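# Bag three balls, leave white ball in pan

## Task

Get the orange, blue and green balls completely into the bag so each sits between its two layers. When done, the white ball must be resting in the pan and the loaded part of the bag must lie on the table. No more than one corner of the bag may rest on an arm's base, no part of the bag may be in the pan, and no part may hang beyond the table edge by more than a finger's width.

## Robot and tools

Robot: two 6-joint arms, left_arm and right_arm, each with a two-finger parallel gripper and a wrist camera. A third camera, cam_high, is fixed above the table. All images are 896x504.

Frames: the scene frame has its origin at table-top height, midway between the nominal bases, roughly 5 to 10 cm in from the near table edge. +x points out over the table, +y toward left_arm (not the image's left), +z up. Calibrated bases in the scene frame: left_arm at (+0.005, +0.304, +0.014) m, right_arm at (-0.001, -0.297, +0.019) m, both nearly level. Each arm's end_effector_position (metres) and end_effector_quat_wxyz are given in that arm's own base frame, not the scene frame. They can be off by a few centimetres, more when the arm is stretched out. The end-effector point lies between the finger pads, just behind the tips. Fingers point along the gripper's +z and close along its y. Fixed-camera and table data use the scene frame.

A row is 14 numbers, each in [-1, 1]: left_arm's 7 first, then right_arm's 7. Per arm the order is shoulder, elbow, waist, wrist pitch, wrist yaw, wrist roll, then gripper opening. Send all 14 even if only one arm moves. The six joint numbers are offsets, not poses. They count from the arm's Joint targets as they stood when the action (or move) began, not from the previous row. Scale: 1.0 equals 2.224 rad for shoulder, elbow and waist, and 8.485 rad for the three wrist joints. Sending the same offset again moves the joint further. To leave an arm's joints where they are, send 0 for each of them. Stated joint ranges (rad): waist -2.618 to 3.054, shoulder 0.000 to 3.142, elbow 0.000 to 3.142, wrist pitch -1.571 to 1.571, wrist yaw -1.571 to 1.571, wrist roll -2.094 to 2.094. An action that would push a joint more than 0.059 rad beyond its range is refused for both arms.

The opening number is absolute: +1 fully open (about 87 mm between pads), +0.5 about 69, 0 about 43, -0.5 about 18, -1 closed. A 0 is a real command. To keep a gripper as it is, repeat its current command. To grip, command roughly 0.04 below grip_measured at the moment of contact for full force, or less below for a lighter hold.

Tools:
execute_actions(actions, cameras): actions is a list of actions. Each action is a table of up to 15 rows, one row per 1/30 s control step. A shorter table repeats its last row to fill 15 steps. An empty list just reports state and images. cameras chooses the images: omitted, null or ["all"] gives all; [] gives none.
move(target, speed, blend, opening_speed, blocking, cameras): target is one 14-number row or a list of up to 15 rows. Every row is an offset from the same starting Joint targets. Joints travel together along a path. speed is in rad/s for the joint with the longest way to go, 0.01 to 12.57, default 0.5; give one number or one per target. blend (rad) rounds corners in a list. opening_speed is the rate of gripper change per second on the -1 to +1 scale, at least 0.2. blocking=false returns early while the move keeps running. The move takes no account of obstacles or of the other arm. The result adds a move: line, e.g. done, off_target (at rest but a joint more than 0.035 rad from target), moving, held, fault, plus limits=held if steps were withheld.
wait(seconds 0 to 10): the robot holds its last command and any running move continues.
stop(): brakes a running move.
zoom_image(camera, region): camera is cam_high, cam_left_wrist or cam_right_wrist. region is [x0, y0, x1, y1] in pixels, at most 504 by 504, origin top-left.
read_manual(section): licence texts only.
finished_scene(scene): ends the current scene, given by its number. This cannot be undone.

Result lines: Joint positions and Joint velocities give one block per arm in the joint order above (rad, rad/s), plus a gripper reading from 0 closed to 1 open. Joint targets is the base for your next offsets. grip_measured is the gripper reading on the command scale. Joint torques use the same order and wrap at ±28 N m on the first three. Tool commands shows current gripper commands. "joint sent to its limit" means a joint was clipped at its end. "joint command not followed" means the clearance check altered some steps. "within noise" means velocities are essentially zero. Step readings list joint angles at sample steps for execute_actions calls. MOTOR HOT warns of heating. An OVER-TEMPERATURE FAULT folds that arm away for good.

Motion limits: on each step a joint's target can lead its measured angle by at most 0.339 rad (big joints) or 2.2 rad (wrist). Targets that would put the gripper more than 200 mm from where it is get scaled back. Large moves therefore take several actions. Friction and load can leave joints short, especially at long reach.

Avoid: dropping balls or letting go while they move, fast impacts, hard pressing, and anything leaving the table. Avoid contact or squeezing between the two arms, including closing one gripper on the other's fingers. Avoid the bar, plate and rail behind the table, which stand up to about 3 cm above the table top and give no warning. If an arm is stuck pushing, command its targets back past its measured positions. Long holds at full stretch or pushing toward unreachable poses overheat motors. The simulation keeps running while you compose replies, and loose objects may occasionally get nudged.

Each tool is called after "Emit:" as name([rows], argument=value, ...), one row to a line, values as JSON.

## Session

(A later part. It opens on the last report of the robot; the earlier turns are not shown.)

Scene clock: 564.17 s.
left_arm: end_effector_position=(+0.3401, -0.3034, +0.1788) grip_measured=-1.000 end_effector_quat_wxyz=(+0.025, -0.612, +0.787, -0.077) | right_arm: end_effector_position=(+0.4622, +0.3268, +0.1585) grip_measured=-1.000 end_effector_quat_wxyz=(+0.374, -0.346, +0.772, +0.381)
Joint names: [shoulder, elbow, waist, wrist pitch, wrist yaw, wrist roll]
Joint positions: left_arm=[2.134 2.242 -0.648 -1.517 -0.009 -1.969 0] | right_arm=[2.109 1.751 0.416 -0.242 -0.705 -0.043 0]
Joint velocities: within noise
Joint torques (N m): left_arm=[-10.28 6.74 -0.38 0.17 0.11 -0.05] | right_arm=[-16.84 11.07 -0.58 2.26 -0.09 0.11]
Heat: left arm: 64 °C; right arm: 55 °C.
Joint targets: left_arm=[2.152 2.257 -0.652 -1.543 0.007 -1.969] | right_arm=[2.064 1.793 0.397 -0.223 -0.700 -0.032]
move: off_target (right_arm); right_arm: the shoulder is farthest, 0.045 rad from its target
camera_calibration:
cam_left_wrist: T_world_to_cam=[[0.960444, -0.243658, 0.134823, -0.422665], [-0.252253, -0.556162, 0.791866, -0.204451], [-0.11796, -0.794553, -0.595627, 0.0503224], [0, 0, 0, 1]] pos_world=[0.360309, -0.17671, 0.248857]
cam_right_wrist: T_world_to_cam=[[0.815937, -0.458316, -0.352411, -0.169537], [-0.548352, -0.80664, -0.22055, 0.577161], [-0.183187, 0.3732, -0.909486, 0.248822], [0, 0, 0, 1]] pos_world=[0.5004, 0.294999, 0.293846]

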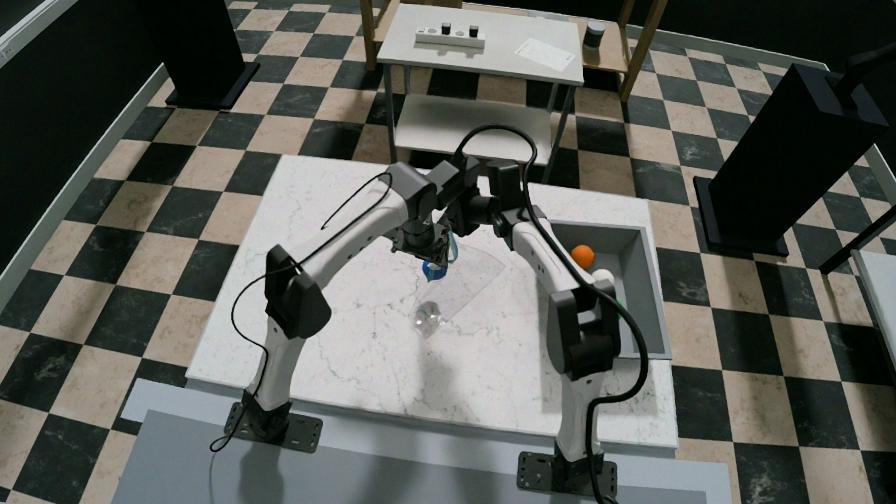

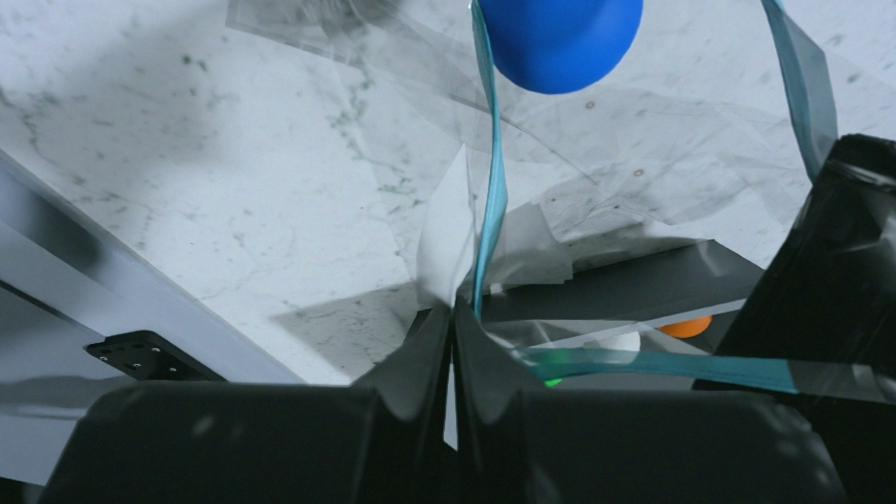

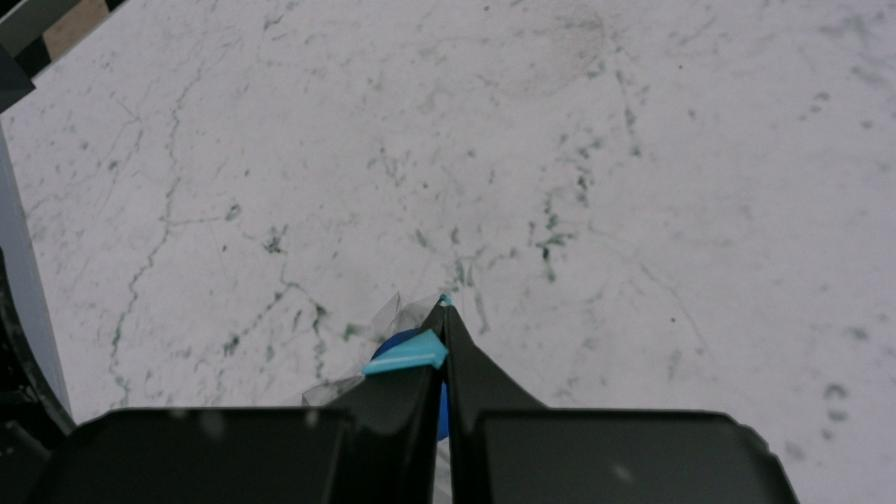

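Emit:
move(target=[-0.111,-0.0679,-0.018,-0.002,0,0,-1,-0.1075,-0.0647,0.0315,-0.0112,0,0,-1], speed=0.1)

Emit:
zoom_image(camera="cam_high", region=[370, 220, 530, 370])

Scene clock: 568.97 s.
left_arm: end_effector_position=(+0.3401, -0.3034, +0.1788) grip_measured=-1.000 end_effector_quat_wxyz=(+0.025, -0.612, +0.787, -0.077) | right_arm: end_effector_position=(+0.4594, +0.3255, +0.1586) grip_measured=-1.000 end_effector_quat_wxyz=(+0.368, -0.344, +0.775, +0.381)
Joint names: [shoulder, elbow, waist, wrist pitch, wrist yaw, wrist roll]
Joint positions: left_arm=[2.134 2.242 -0.648 -1.517 -0.009 -1.969 0] | right_arm=[2.104 1.751 0.416 -0.26 -0.705 -0.043 0]
Joint velocities: within noise
Joint torques (N m): left_arm=[-12.53 5.49 -0.73 0.15 0.1 -0.04] | right_arm=[-12.67 7.6 0.91 2.16 -0.14 0]
Heat: left arm: 64 °C; right arm: 60 °C.
Joint targets: left_arm=[2.128 2.243 -0.656 -1.544 0.007 -1.969] | right_arm=[2.104 1.751 0.416 -0.247 -0.705 -0.043]
move: held (right_arm; a check stopped the path), off_target (left_arm; braked when a check withheld steps of right_arm); limits=held; left_arm: the shoulder is farthest, 0.229 rad from its target; right_arm: the shoulder is farthest, 0.279 rad from its target
joint command not followed: on one or more control steps a check withheld the commanded joint targets of the right arm, and it was not sent them on those steps.
cause: the commanded joint targets, or the way to them, would bring a part of the robot too close to another arm (this arm's gripper housing and the left arm's wrist (the part past the wrist pitch)).
camera_calibration:
cam_left_wrist: T_world_to_cam=[[0.960444, -0.243658, 0.134823, -0.422665], [-0.252253, -0.556162, 0.791866, -0.204451], [-0.11796, -0.794553, -0.595627, 0.0503224], [0, 0, 0, 1]] pos_world=[0.360309, -0.17671, 0.248857]
cam_right_wrist: T_world_to_cam=[[0.811723, -0.460149, -0.359679, -0.164093], [-0.550874, -0.807795, -0.209774, 0.574504], [-0.19402, 0.368416, -0.90919, 0.25533], [0, 0, 0, 1]] pos_world=[0.499217, 0.294507, 0.293638]

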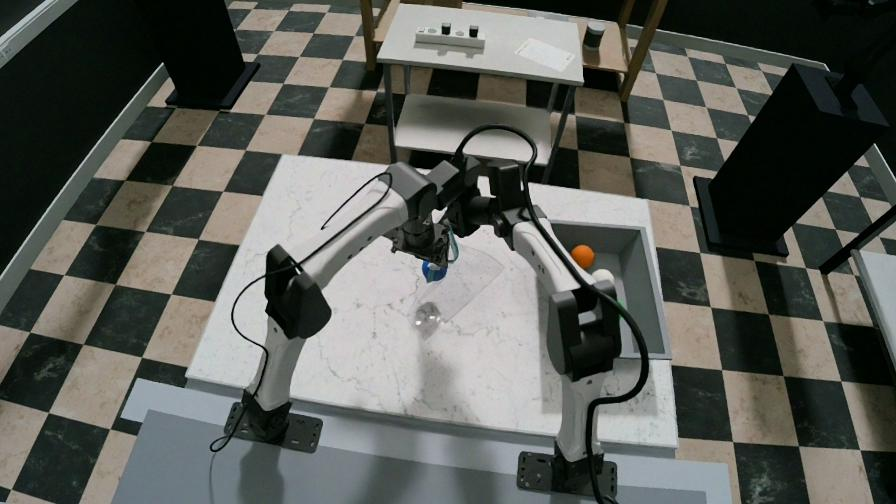

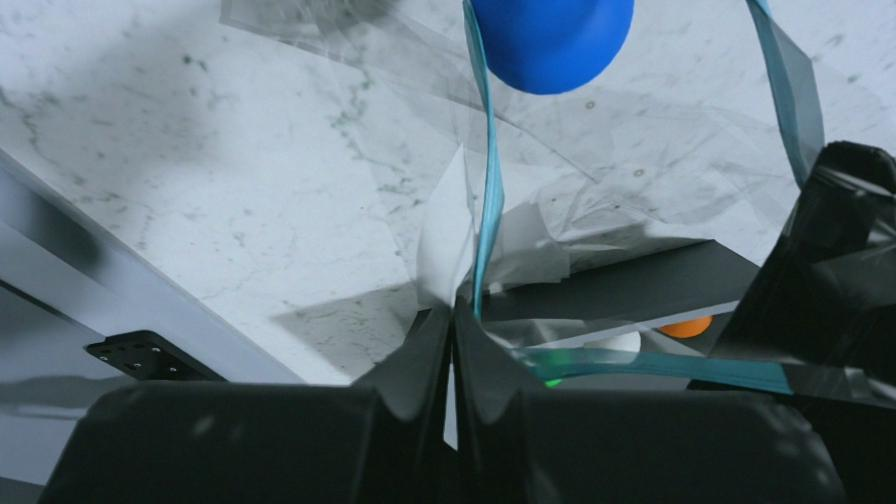

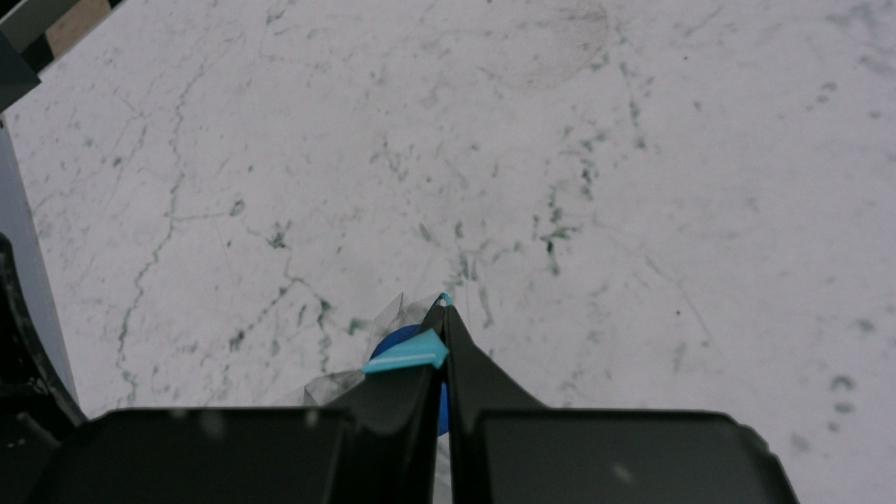

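Scaled by 3.150 from the camera's 896x504 image, which has a finer 1280x720 frame.

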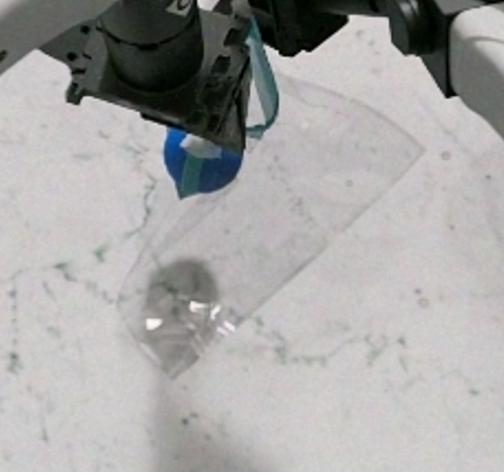

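Emit:
move(target=[-0.095,-0.06,0,-0.002,0,0,-1,0,0,0,0,0,0,-1], speed=0.1)

Emit:
zoom_image(camera="cam_high", region=[370, 220, 530, 370])

Scene clock: 573.57 s.
left_arm: end_effector_position=(+0.3143, -0.2824, +0.2201) grip_measured=-1.000 end_effector_quat_wxyz=(+0.037, -0.611, +0.783, -0.108) | right_arm: end_effector_position=(+0.4552, +0.3282, +0.1586) grip_measured=-1.000 end_effector_quat_wxyz=(+0.363, -0.348, +0.773, +0.387)
Joint names: [shoulder, elbow, waist, wrist pitch, wrist yaw, wrist roll]
Joint positions: left_arm=[1.951 2.124 -0.648 -1.517 -0.015 -1.971 0] | right_arm=[2.104 1.751 0.42 -0.267 -0.718 -0.043 0]
Joint velocities: within noise
Joint torques (N m): left_arm=[-13.48 3.9 -0.69 0.1 0.19 0.02] | right_arm=[-12.66 7.58 0.61 2.24 0 -0.01]
Heat: left arm: 65 °C; right arm: 61 °C.
Joint targets: left_arm=[1.917 2.109 -0.656 -1.561 0.008 -1.969] | right_arm=[2.104 1.751 0.416 -0.247 -0.705 -0.043]
move: off_target (left_arm); left_arm: the wrist pitch is farthest, 0.044 rad from its target
camera_calibration:
cam_left_wrist: T_world_to_cam=[[0.952024, -0.234449, 0.19668, -0.406732], [-0.294726, -0.529432, 0.795512, -0.211933], [-0.0823784, -0.815313, -0.57313, 0.0665393], [0, 0, 0, 1]] pos_world=[0.330238, -0.153311, 0.286727]
cam_right_wrist: T_world_to_cam=[[0.815277, -0.446234, -0.36905, -0.164185], [-0.540506, -0.815104, -0.208468, 0.571813], [-0.207788, 0.369433, -0.905728, 0.258833], [0, 0, 0, 1]] pos_world=[0.496707, 0.2972, 0.293045]

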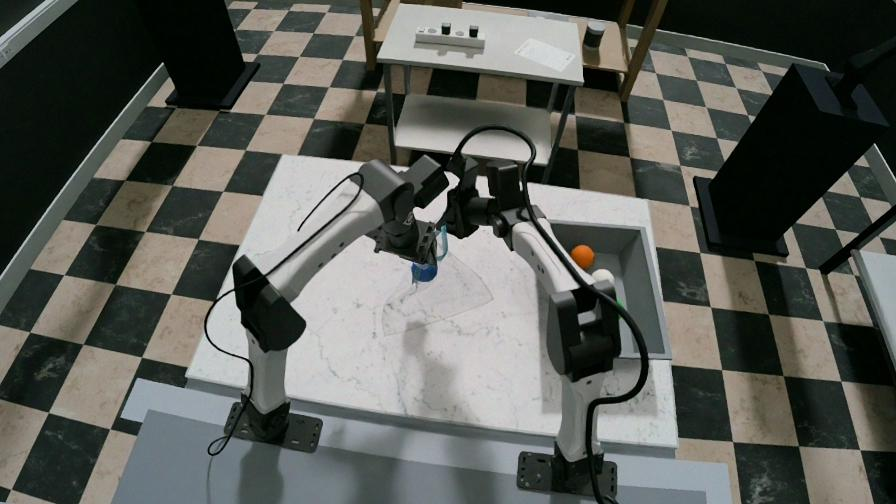

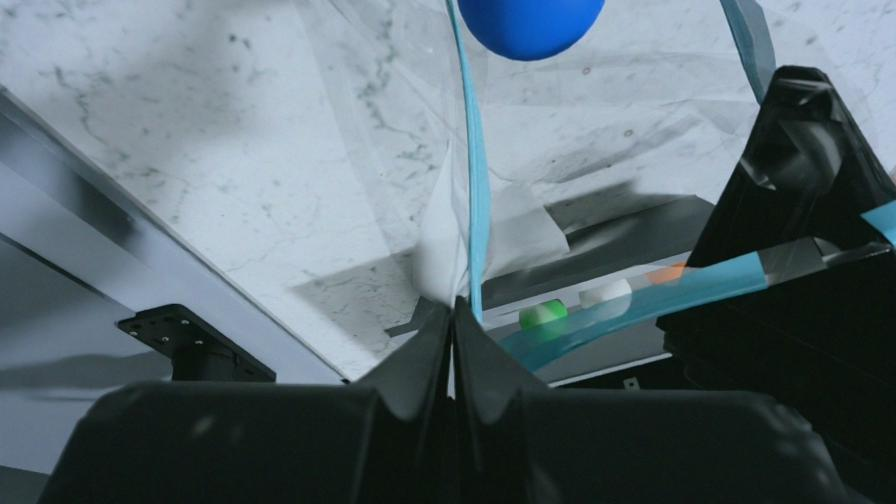

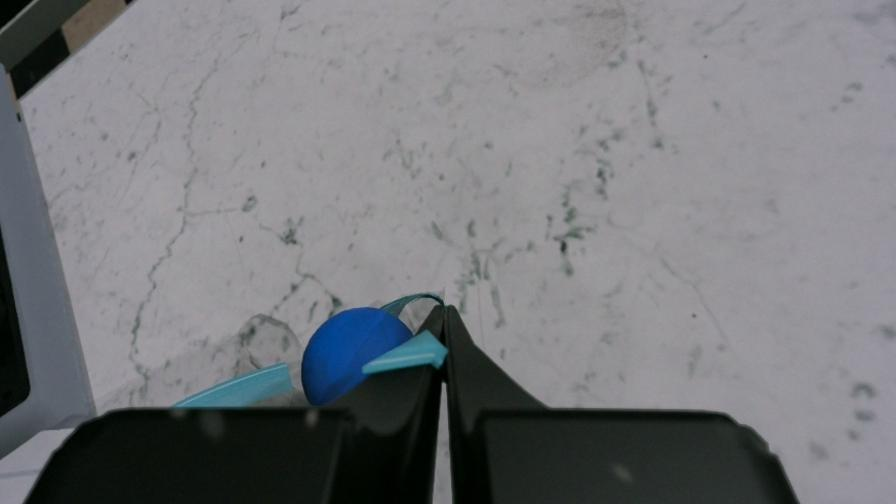

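Scaled by 3.150 from the camera's 896x504 image, which has a finer 1280x720 frame.

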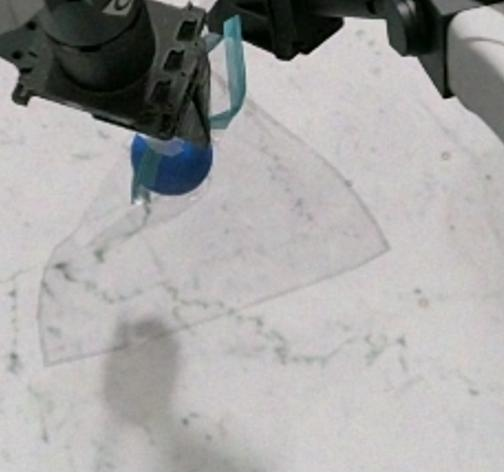

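Emit:
move(target=[0,0,0,0,0,0,-1,-0.08,-0.03,0.02,0.0,0,0,-1], speed=0.1)

Emit:
zoom_image(camera="cam_high", region=[370, 220, 530, 370])

Scene clock: 578.90 s.
left_arm: end_effector_position=(+0.3115, -0.2802, +0.2191) grip_measured=-1.000 end_effector_quat_wxyz=(+0.035, -0.612, +0.784, -0.101) | right_arm: end_effector_position=(+0.4252, +0.3374, +0.2095) grip_measured=-1.000 end_effector_quat_wxyz=(+0.391, -0.371, +0.744, +0.395)
Joint names: [shoulder, elbow, waist, wrist pitch, wrist yaw, wrist roll]
Joint positions: left_arm=[1.951 2.124 -0.648 -1.532 -0.016 -1.971 0] | right_arm=[1.964 1.698 0.459 -0.267 -0.719 -0.043 0]
Joint velocities: within noise
Joint torques (N m): left_arm=[-13.44 4 -0.7 0.24 0.2 -0.01] | right_arm=[-14.95 6.56 1.02 2.31 0.02 0]
Heat: left arm: 65 °C; right arm: 63 °C.
Joint targets: left_arm=[1.917 2.109 -0.656 -1.561 0.008 -1.969] | right_arm=[1.926 1.685 0.460 -0.247 -0.705 -0.043]
move: off_target (right_arm); right_arm: the shoulder is farthest, 0.038 rad from its target
camera_calibration:
cam_left_wrist: T_world_to_cam=[[0.954284, -0.235758, 0.183742, -0.401706], [-0.285477, -0.536713, 0.794004, -0.215335], [-0.0885764, -0.810158, -0.57948, 0.072259], [0, 0, 0, 1]] pos_world=[0.328269, -0.151737, 0.286659]
cam_right_wrist: T_world_to_cam=[[0.858613, -0.400483, -0.319994, -0.160943], [-0.489256, -0.826528, -0.278352, 0.570385], [-0.153009, 0.395556, -0.905607, 0.263277], [0, 0, 0, 1]] pos_world=[0.457535, 0.302843, 0.345693]

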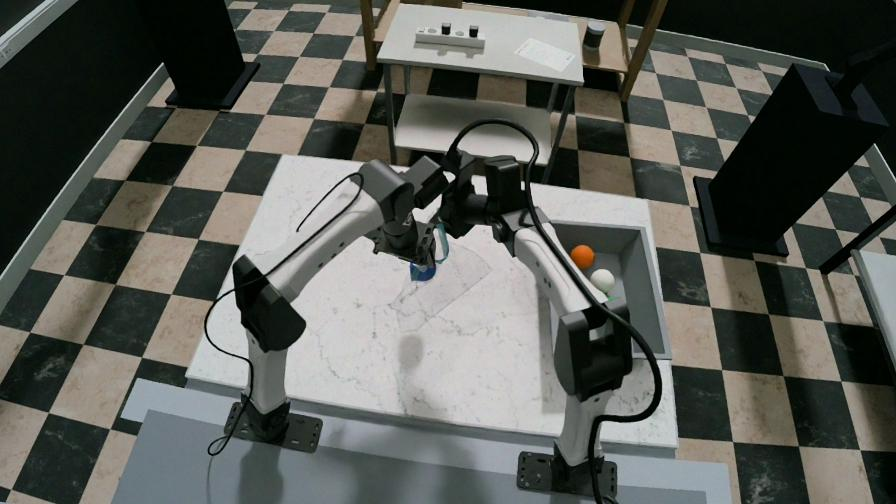

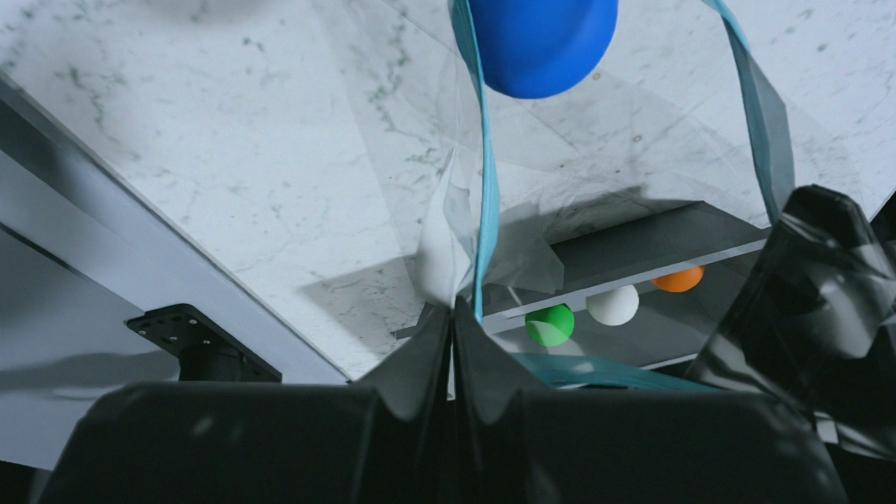

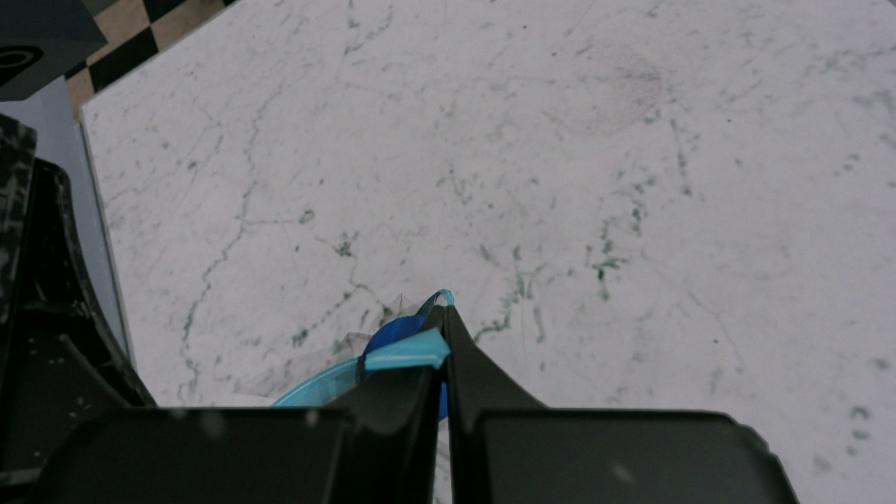

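Scaled by 3.150 from the camera's 896x504 image, which has a finer 1280x720 frame.

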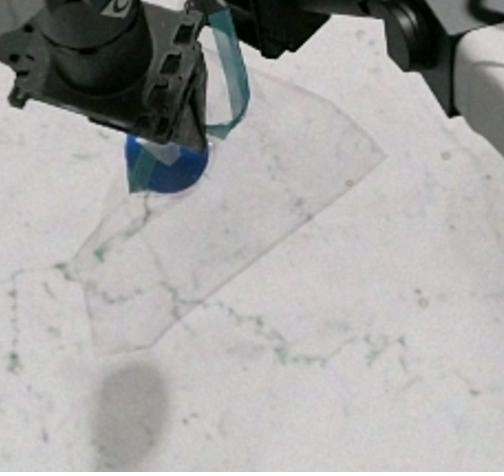

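Emit:
move(target=[0,0,0.022,0,0,0,-1,0,0,0.022,0.0,0,0,-1], speed=0.1)

Emit:
zoom_image(camera="cam_high", region=[370, 220, 530, 370])

Scene clock: 583.43 s.
left_arm: end_effector_position=(+0.3178, -0.2661, +0.2180) grip_measured=-1.000 end_effector_quat_wxyz=(+0.032, -0.627, +0.773, -0.092) | right_arm: end_effector_position=(+0.4095, +0.3572, +0.2099) grip_measured=-1.000 end_effector_quat_wxyz=(+0.383, -0.388, +0.735, +0.403)
Joint names: [shoulder, elbow, waist, wrist pitch, wrist yaw, wrist roll]
Joint positions: left_arm=[1.951 2.124 -0.609 -1.551 -0.01 -1.971 0] | right_arm=[1.964 1.698 0.506 -0.264 -0.717 -0.043 0]
Joint velocities: within noise
Joint torques (N m): left_arm=[-13.42 4 0.25 0.41 0.12 -0.01] | right_arm=[-14.98 6.54 1.17 2.27 0.01 0]
Heat: left arm: 66 °C; right arm: 63 °C.
Joint targets: left_arm=[1.917 2.109 -0.607 -1.561 0.008 -1.969] | right_arm=[1.926 1.685 0.509 -0.247 -0.705 -0.043]
move: off_target (right_arm); right_arm: the shoulder is farthest, 0.038 rad from its target
camera_calibration:
cam_left_wrist: T_world_to_cam=[[0.965793, -0.200639, 0.16428, -0.394203], [-0.25, -0.552153, 0.795378, -0.220812], [-0.0688765, -0.809241, -0.583426, 0.0785054], [0, 0, 0, 1]] pos_world=[0.330923, -0.137485, 0.286191]
cam_right_wrist: T_world_to_cam=[[0.876989, -0.360693, -0.317477, -0.161567], [-0.450158, -0.847825, -0.280268, 0.571195], [-0.168074, 0.388707, -0.905902, 0.262058], [0, 0, 0, 1]] pos_world=[0.442865, 0.324133, 0.346193]

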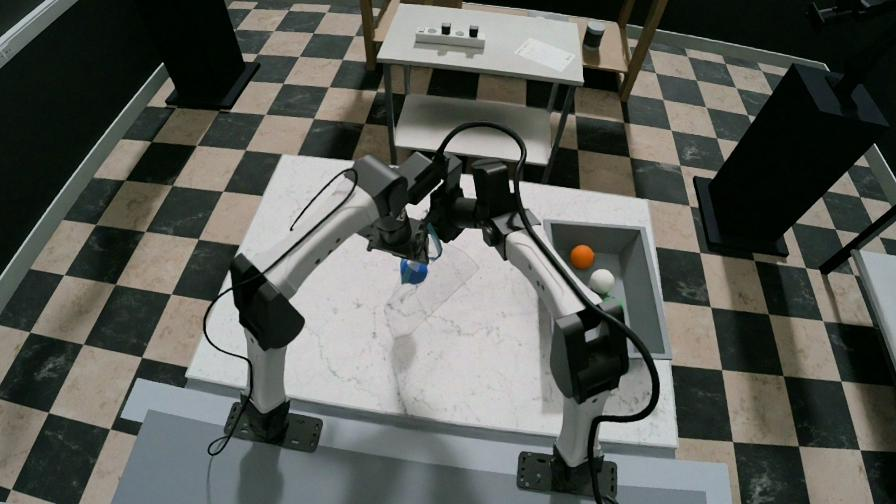

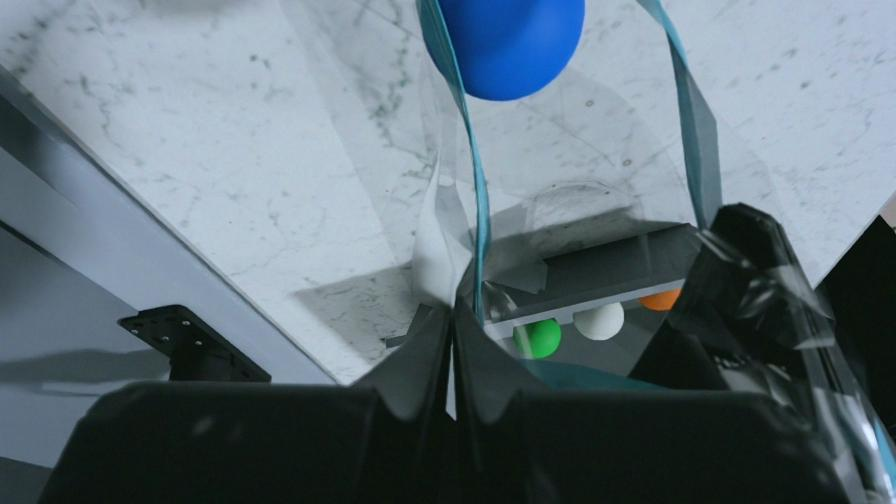

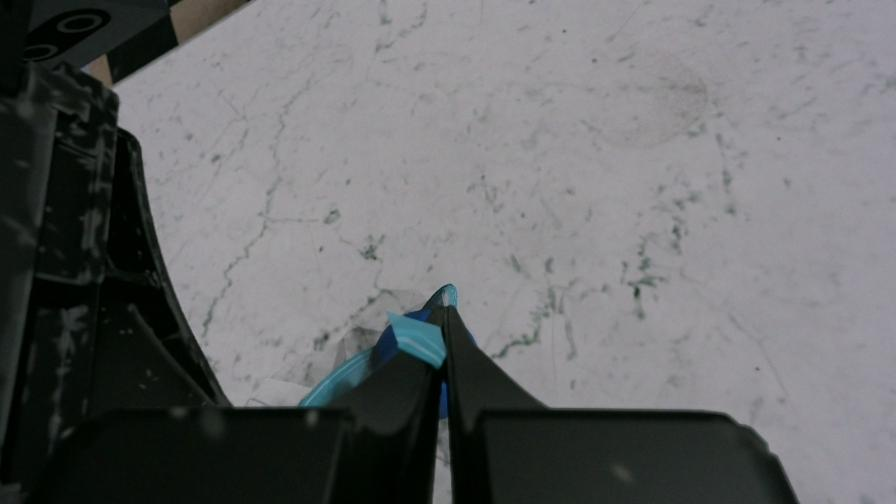

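Scaled by 3.150 from the camera's 896x504 image, which has a finer 1280x720 frame.

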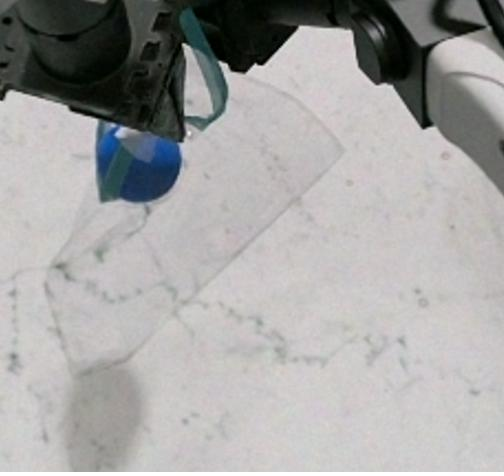

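Emit:
move([
  [0,0.02,0,0,0,0,-1,0,0.02,0,0,0,0,-1],
  [0,-0.015,0,0,0,0,-1,0,-0.015,0,0,0,0,-1],
  [0,0.02,0,0,0,0,-1,0,0.02,0,0,0,0,-1],
  [0,-0.015,0,0,0,0,-1,0,-0.015,0,0,0,0,-1],
  [0,0.02,0,0,0,0,-1,0,0.02,0,0,0,0,-1],
  [0,0,0,0,0,0,-1,0,0,0,0,0,0,-1],
], speed=1.5, cameras=["cam_high","cam_left_wrist"])

Emit:
zoom_image(camera="cam_high", region=[370, 220, 530, 370])

Scene clock: 589.90 s.
left_arm: end_effector_position=(+0.3180, -0.2665, +0.2200) grip_measured=-1.000 end_effector_quat_wxyz=(+0.032, -0.627, +0.773, -0.094) | right_arm: end_effector_position=(+0.4096, +0.3572, +0.2099) grip_measured=-1.000 end_effector_quat_wxyz=(+0.383, -0.388, +0.735, +0.403)
Joint names: [shoulder, elbow, waist, wrist pitch, wrist yaw, wrist roll]
Joint positions: left_arm=[1.951 2.131 -0.609 -1.553 -0.009 -1.971 0] | right_arm=[1.964 1.698 0.506 -0.264 -0.717 -0.043 0]
Joint velocities: within noise
Joint torques (N m): left_arm=[-13.42 7.3 0.27 0.43 0.12 0] | right_arm=[-11.51 7.66 0.91 2.07 -0.11 0]
Heat: left arm: 67 °C; right arm: 63 °C.
Joint targets: left_arm=[1.917 2.153 -0.607 -1.562 0.008 -1.969] | right_arm=[1.964 1.698 0.506 -0.264 -0.717 -0.043]
move: held (right_arm; a check stopped the path); path passed 0 of 6 targets; limits=held; right_arm: the shoulder is farthest, 0.038 rad from its target
joint command not followed: on one or more control steps a check withheld the commanded joint targets of the right arm, and it was not sent them on those steps.
cause: the commanded joint targets, or the way to them, would bring a part of the robot too close to another arm (this arm's fingers and the left arm's wrist (the part past the wrist pitch)).
camera_calibration:
cam_left_wrist: T_world_to_cam=[[0.965238, -0.200249, 0.167973, -0.39538], [-0.252571, -0.549268, 0.796563, -0.221115], [-0.0672491, -0.811298, -0.580752, 0.0777165], [0, 0, 0, 1]] pos_world=[0.331015, -0.137575, 0.287679]
Images, in order (width x height): cam_high 896x504, cam_left_wrist 896x504.

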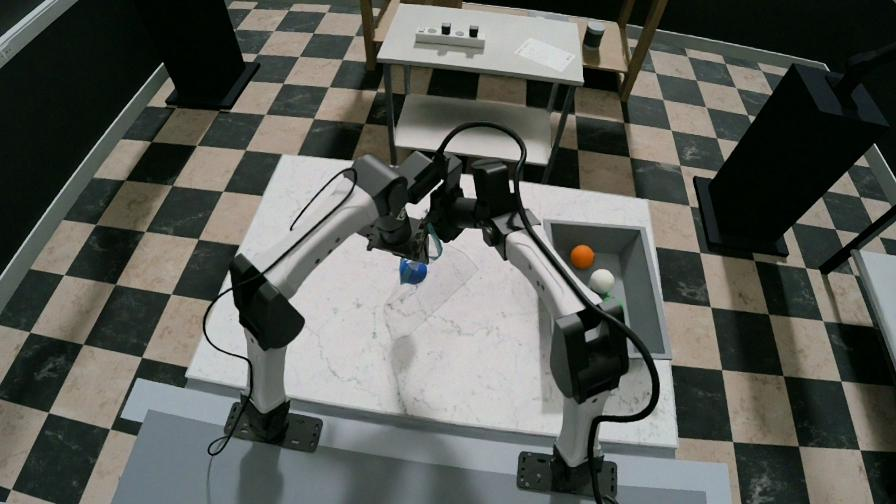

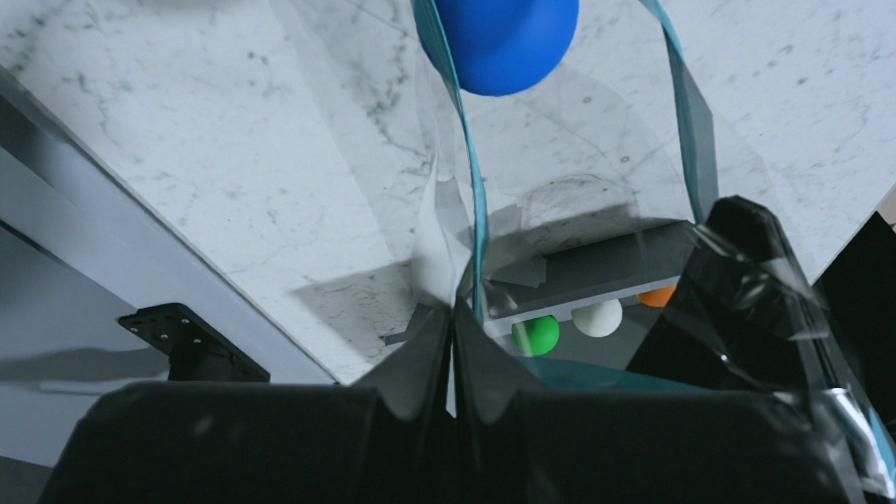

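Scaled by 3.150 from the camera's 896x504 image, which has a finer 1280x720 frame.

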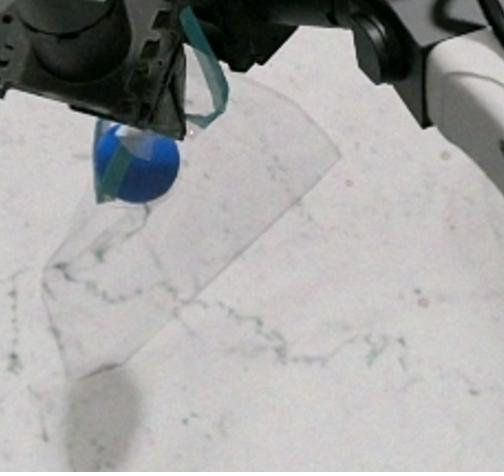

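Emit:
move(target=[0.018,-0.1628,0.078,0.0324,0,0,-1,0.1637,0.041,0.0135,0.0357,0,0,-1], speed=0.15)

Emit:
zoom_image(camera="cam_high", region=[340, 190, 530, 350])

Scene clock: 601.57 s.
left_arm: end_effector_position=(+0.3609, -0.2094, +0.1363) grip_measured=-1.000 end_effector_quat_wxyz=(-0.026, +0.693, -0.718, +0.056) | right_arm: end_effector_position=(+0.4553, +0.4009, +0.0899) grip_measured=-1.000 end_effector_quat_wxyz=(+0.378, -0.398, +0.729, +0.408)
Joint names: [shoulder, elbow, waist, wrist pitch, wrist yaw, wrist roll]
Joint positions: left_arm=[1.95 1.803 -0.437 -1.301 -0.008 -1.971 0] | right_arm=[2.31 1.756 0.533 0.025 -0.717 -0.043 0]
Joint velocities: within noise
Joint torques (N m): left_arm=[-9.98 4.64 0.43 0.48 0.08 -0.01] | right_arm=[-12.49 10.21 1.11 2.24 -0.12 0]
Heat: left arm: 67 °C; right arm: 62 °C.
Joint targets: left_arm=[1.957 1.791 -0.433 -1.287 0.007 -1.969] | right_arm=[2.329 1.789 0.536 0.039 -0.717 -0.043]
move: done
camera_calibration:
cam_left_wrist: T_world_to_cam=[[0.994441, -0.0367837, 0.0986609, -0.378093], [-0.100592, -0.608795, 0.786924, -0.178288], [0.0311183, -0.792474, -0.609111, 0.0506133], [0, 0, 0, 1]] pos_world=[0.356482, -0.0823386, 0.208431]
cam_right_wrist: T_world_to_cam=[[0.886487, -0.337408, -0.316697, -0.237858], [-0.427378, -0.859389, -0.28071, 0.589458], [-0.177452, 0.384195, -0.906038, 0.150164], [0, 0, 0, 1]] pos_world=[0.489426, 0.368627, 0.226193]

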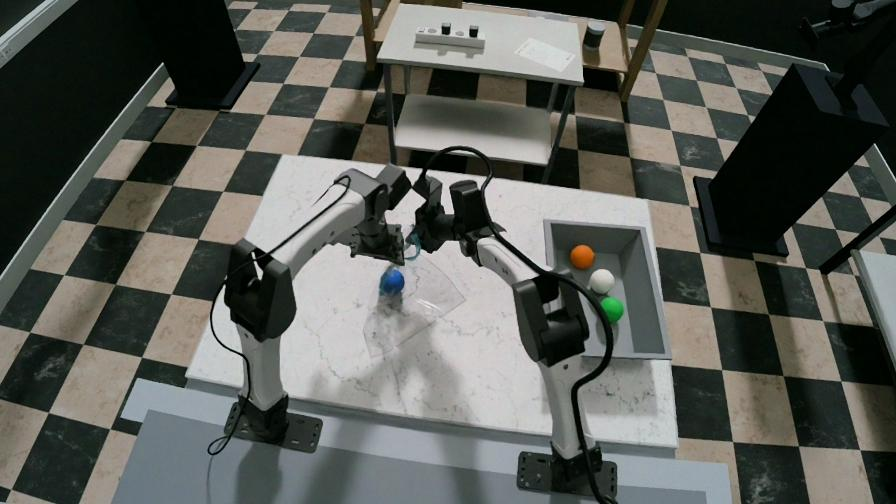

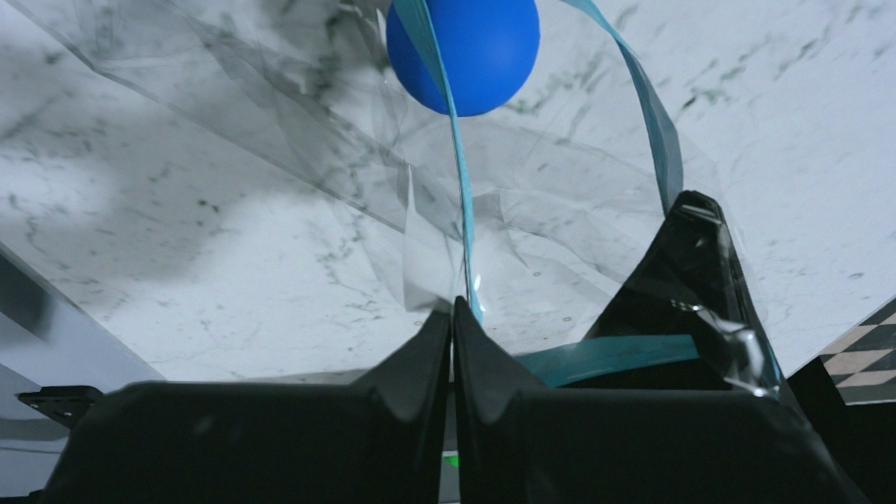

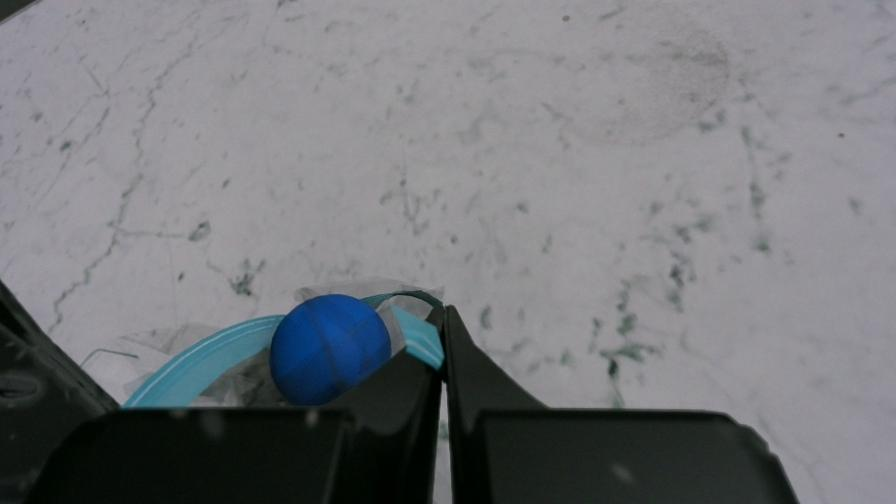

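Scaled by 2.653 from the camera's 896x504 image, which has a finer 1280x720 frame.

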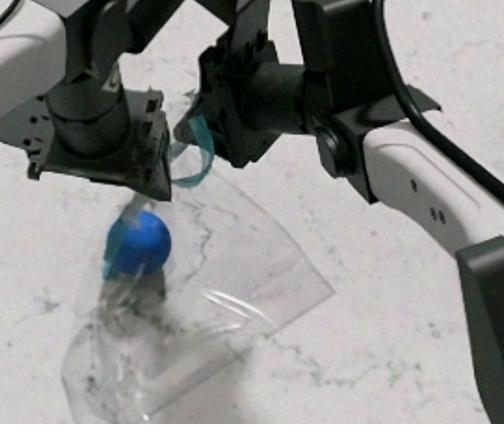

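Emit:
move(target=[0,-0.0495,0,0.013,0,0,-1,0.0848,-0.007,0.0,0.0242,0,0,-1], speed=0.12)

Emit:
zoom_image(camera="cam_high", region=[340, 190, 530, 350])

Scene clock: 608.70 s.
left_arm: end_effector_position=(+0.3629, -0.2104, +0.1090) grip_measured=-1.000 end_effector_quat_wxyz=(-0.026, +0.693, -0.718, +0.058) | right_arm: end_effector_position=(+0.4702, +0.4097, +0.0141) grip_measured=-1.000 end_effector_quat_wxyz=(+0.387, -0.400, +0.724, +0.408)
Joint names: [shoulder, elbow, waist, wrist pitch, wrist yaw, wrist roll]
Joint positions: left_arm=[1.95 1.694 -0.437 -1.187 -0.007 -1.971 0] | right_arm=[2.496 1.756 0.533 0.232 -0.717 -0.043 0]
Joint velocities: within noise
Joint torques (N m): left_arm=[-10.04 4.62 0.4 0.47 0.09 -0.01] | right_arm=[-13.08 8.53 1.11 2.25 -0.11 0]
Heat: left arm: 66 °C; right arm: 64 °C.
Joint targets: left_arm=[1.957 1.681 -0.433 -1.176 0.007 -1.969] | right_arm=[2.517 1.774 0.536 0.245 -0.717 -0.043]
move: done
camera_calibration:
cam_left_wrist: T_world_to_cam=[[0.994035, -0.0365697, 0.102743, -0.377656], [-0.103767, -0.607011, 0.78789, -0.155824], [0.0335534, -0.793852, -0.607185, 0.0317006], [0, 0, 0, 1]] pos_world=[0.35817, -0.0832317, 0.180821]
cam_right_wrist: T_world_to_cam=[[0.892103, -0.334057, -0.304234, -0.276407], [-0.422122, -0.856329, -0.297513, 0.5787], [-0.161138, 0.393836, -0.904946, 0.0690918], [0, 0, 0, 1]] pos_world=[0.501999, 0.376011, 0.150603]

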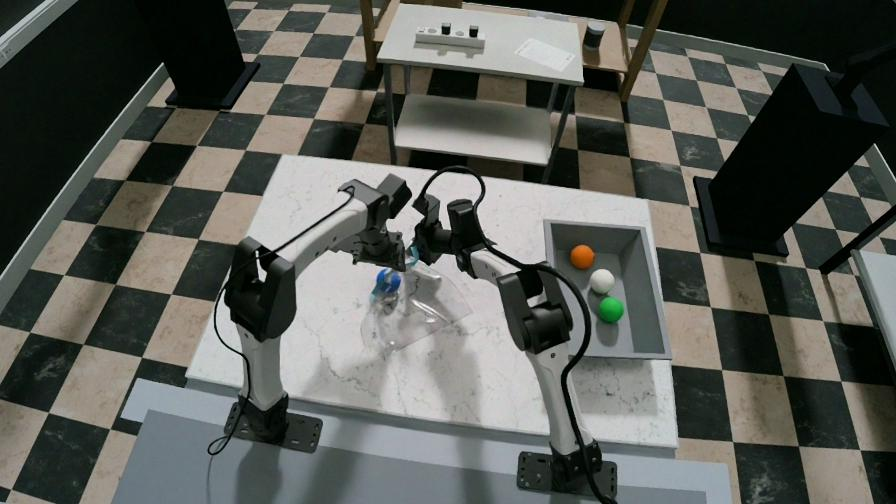

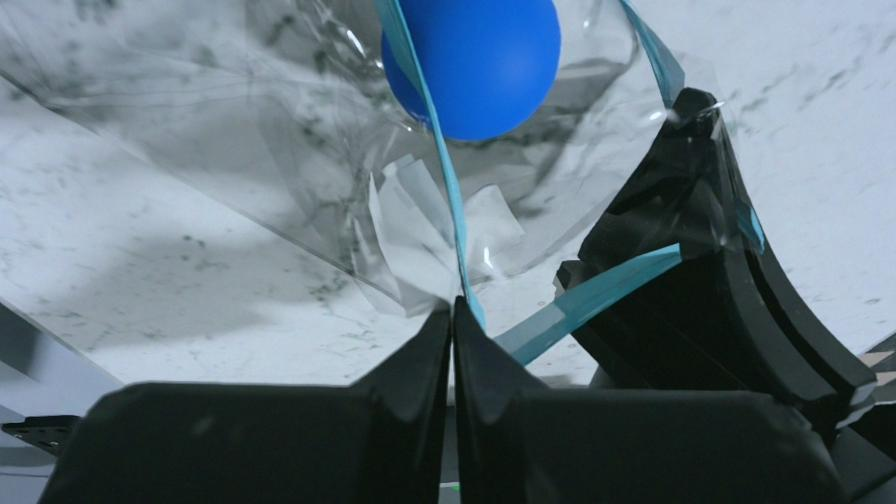

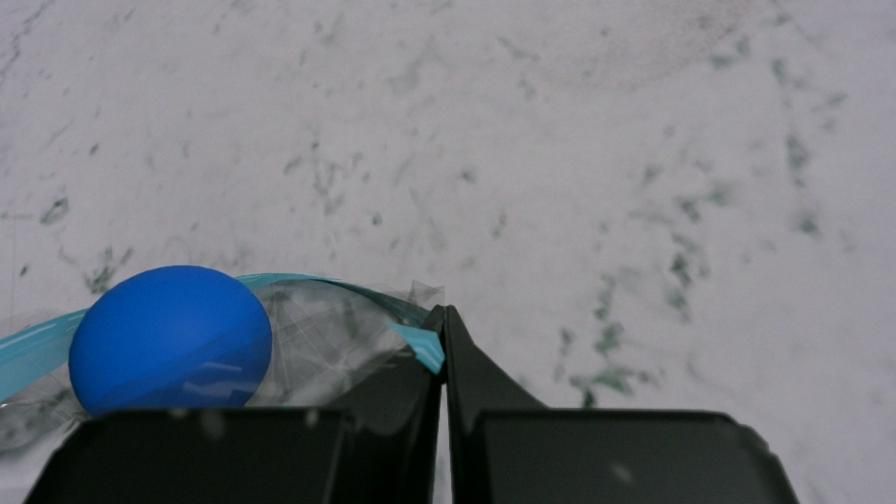

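Scaled by 2.653 from the camera's 896x504 image, which has a finer 1280x720 frame.

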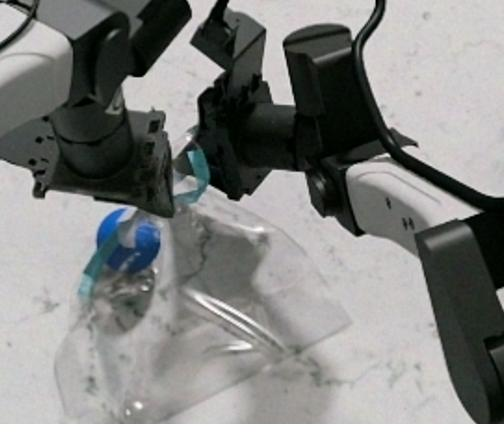

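Emit:
move([
  [0,0,0,0,0,0,-1,-0.1614,-0.2729,-0.0279,0.029,0.0138,0,-1],
  [0.0285,0.0409,-0.0225,-0.0033,0,0,-1,-0.2916,-0.472,-0.0049,0.047,0.0315,0,-1],
], speed=0.25, blend=0.05)

Emit:
zoom_image(camera="cam_high", region=[340, 190, 530, 350])

Scene clock: 618.57 s.
left_arm: end_effector_position=(+0.3659, -0.2322, +0.1058) grip_measured=-1.000 end_effector_quat_wxyz=(-0.025, +0.677, -0.733, +0.062) | right_arm: end_effector_position=(+0.3395, +0.2846, +0.0098) grip_measured=-1.000 end_effector_quat_wxyz=(+0.422, -0.346, +0.778, +0.310)
Joint names: [shoulder, elbow, waist, wrist pitch, wrist yaw, wrist roll]
Joint positions: left_arm=[2 1.75 -0.479 -1.186 -0.005 -1.971 0] | right_arm=[1.898 0.737 0.522 0.632 -0.468 -0.043 0]
Joint velocities: within noise
Joint torques (N m): left_arm=[-9.24 7.69 -0.32 0.19 0.06 -0.01] | right_arm=[-11.22 4.51 1.17 2.3 0.12 0.01]
Heat: left arm: 65 °C; right arm: 67 °C.
Joint targets: left_arm=[2.020 1.772 -0.483 -1.204 0.008 -1.969] | right_arm=[1.869 0.724 0.525 0.644 -0.449 -0.043]
move: done
camera_calibration:
cam_left_wrist: T_world_to_cam=[[0.991028, -0.0780345, 0.108505, -0.390324], [-0.133614, -0.597889, 0.790364, -0.153406], [0.00319849, -0.797771, -0.602952, 0.0220665], [0, 0, 0, 1]] pos_world=[0.366255, -0.104574, 0.176904]
cam_right_wrist: T_world_to_cam=[[0.801738, -0.557933, -0.214304, -0.109317], [-0.596332, -0.77077, -0.224281, 0.449149], [-0.0400452, 0.30761, -0.950669, 0.0773238], [0, 0, 0, 1]] pos_world=[0.358582, 0.261413, 0.150818]

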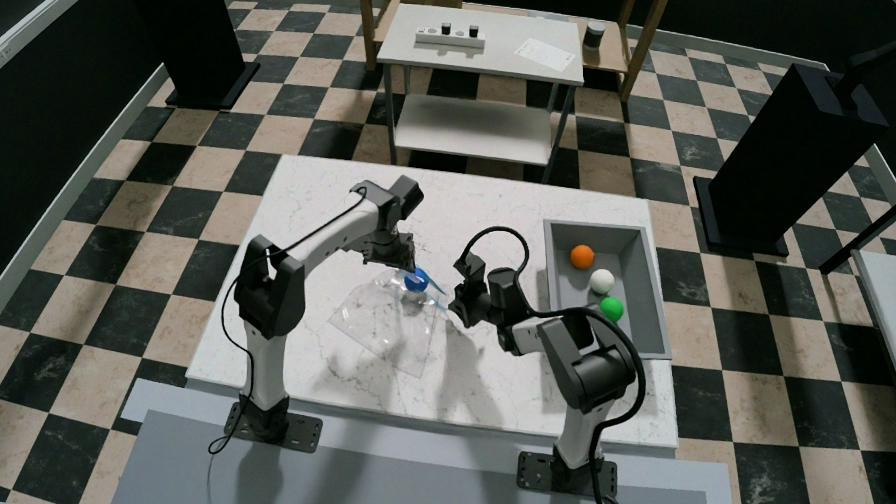

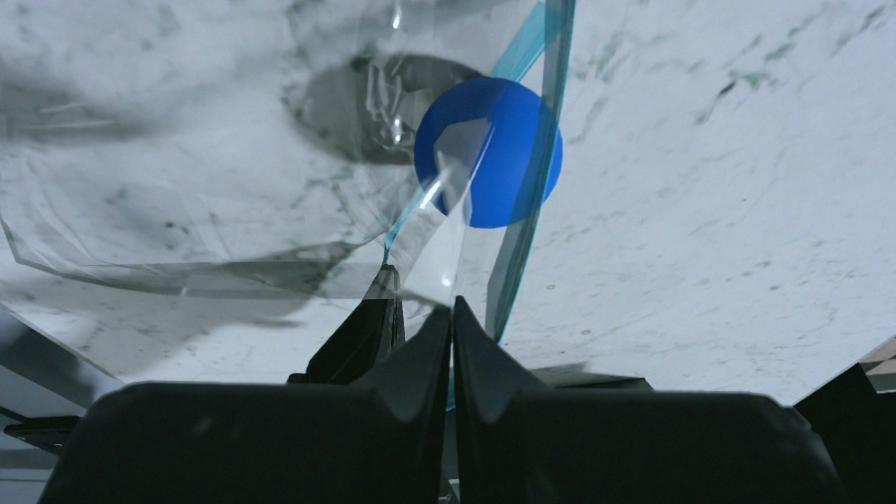

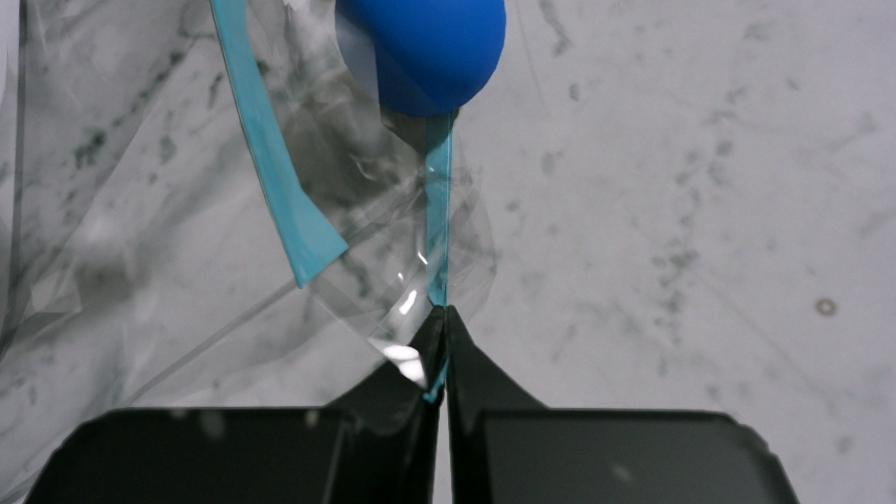

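Scaled by 2.653 from the camera's 896x504 image, which has a finer 1280x720 frame.

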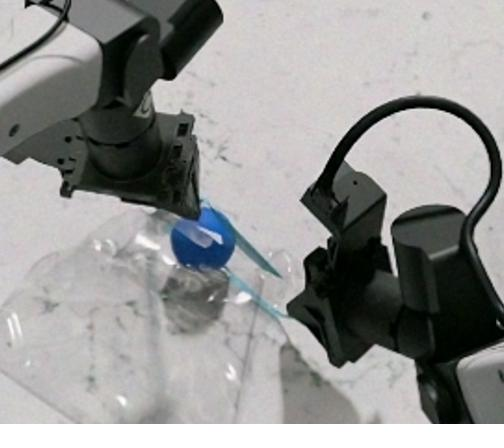

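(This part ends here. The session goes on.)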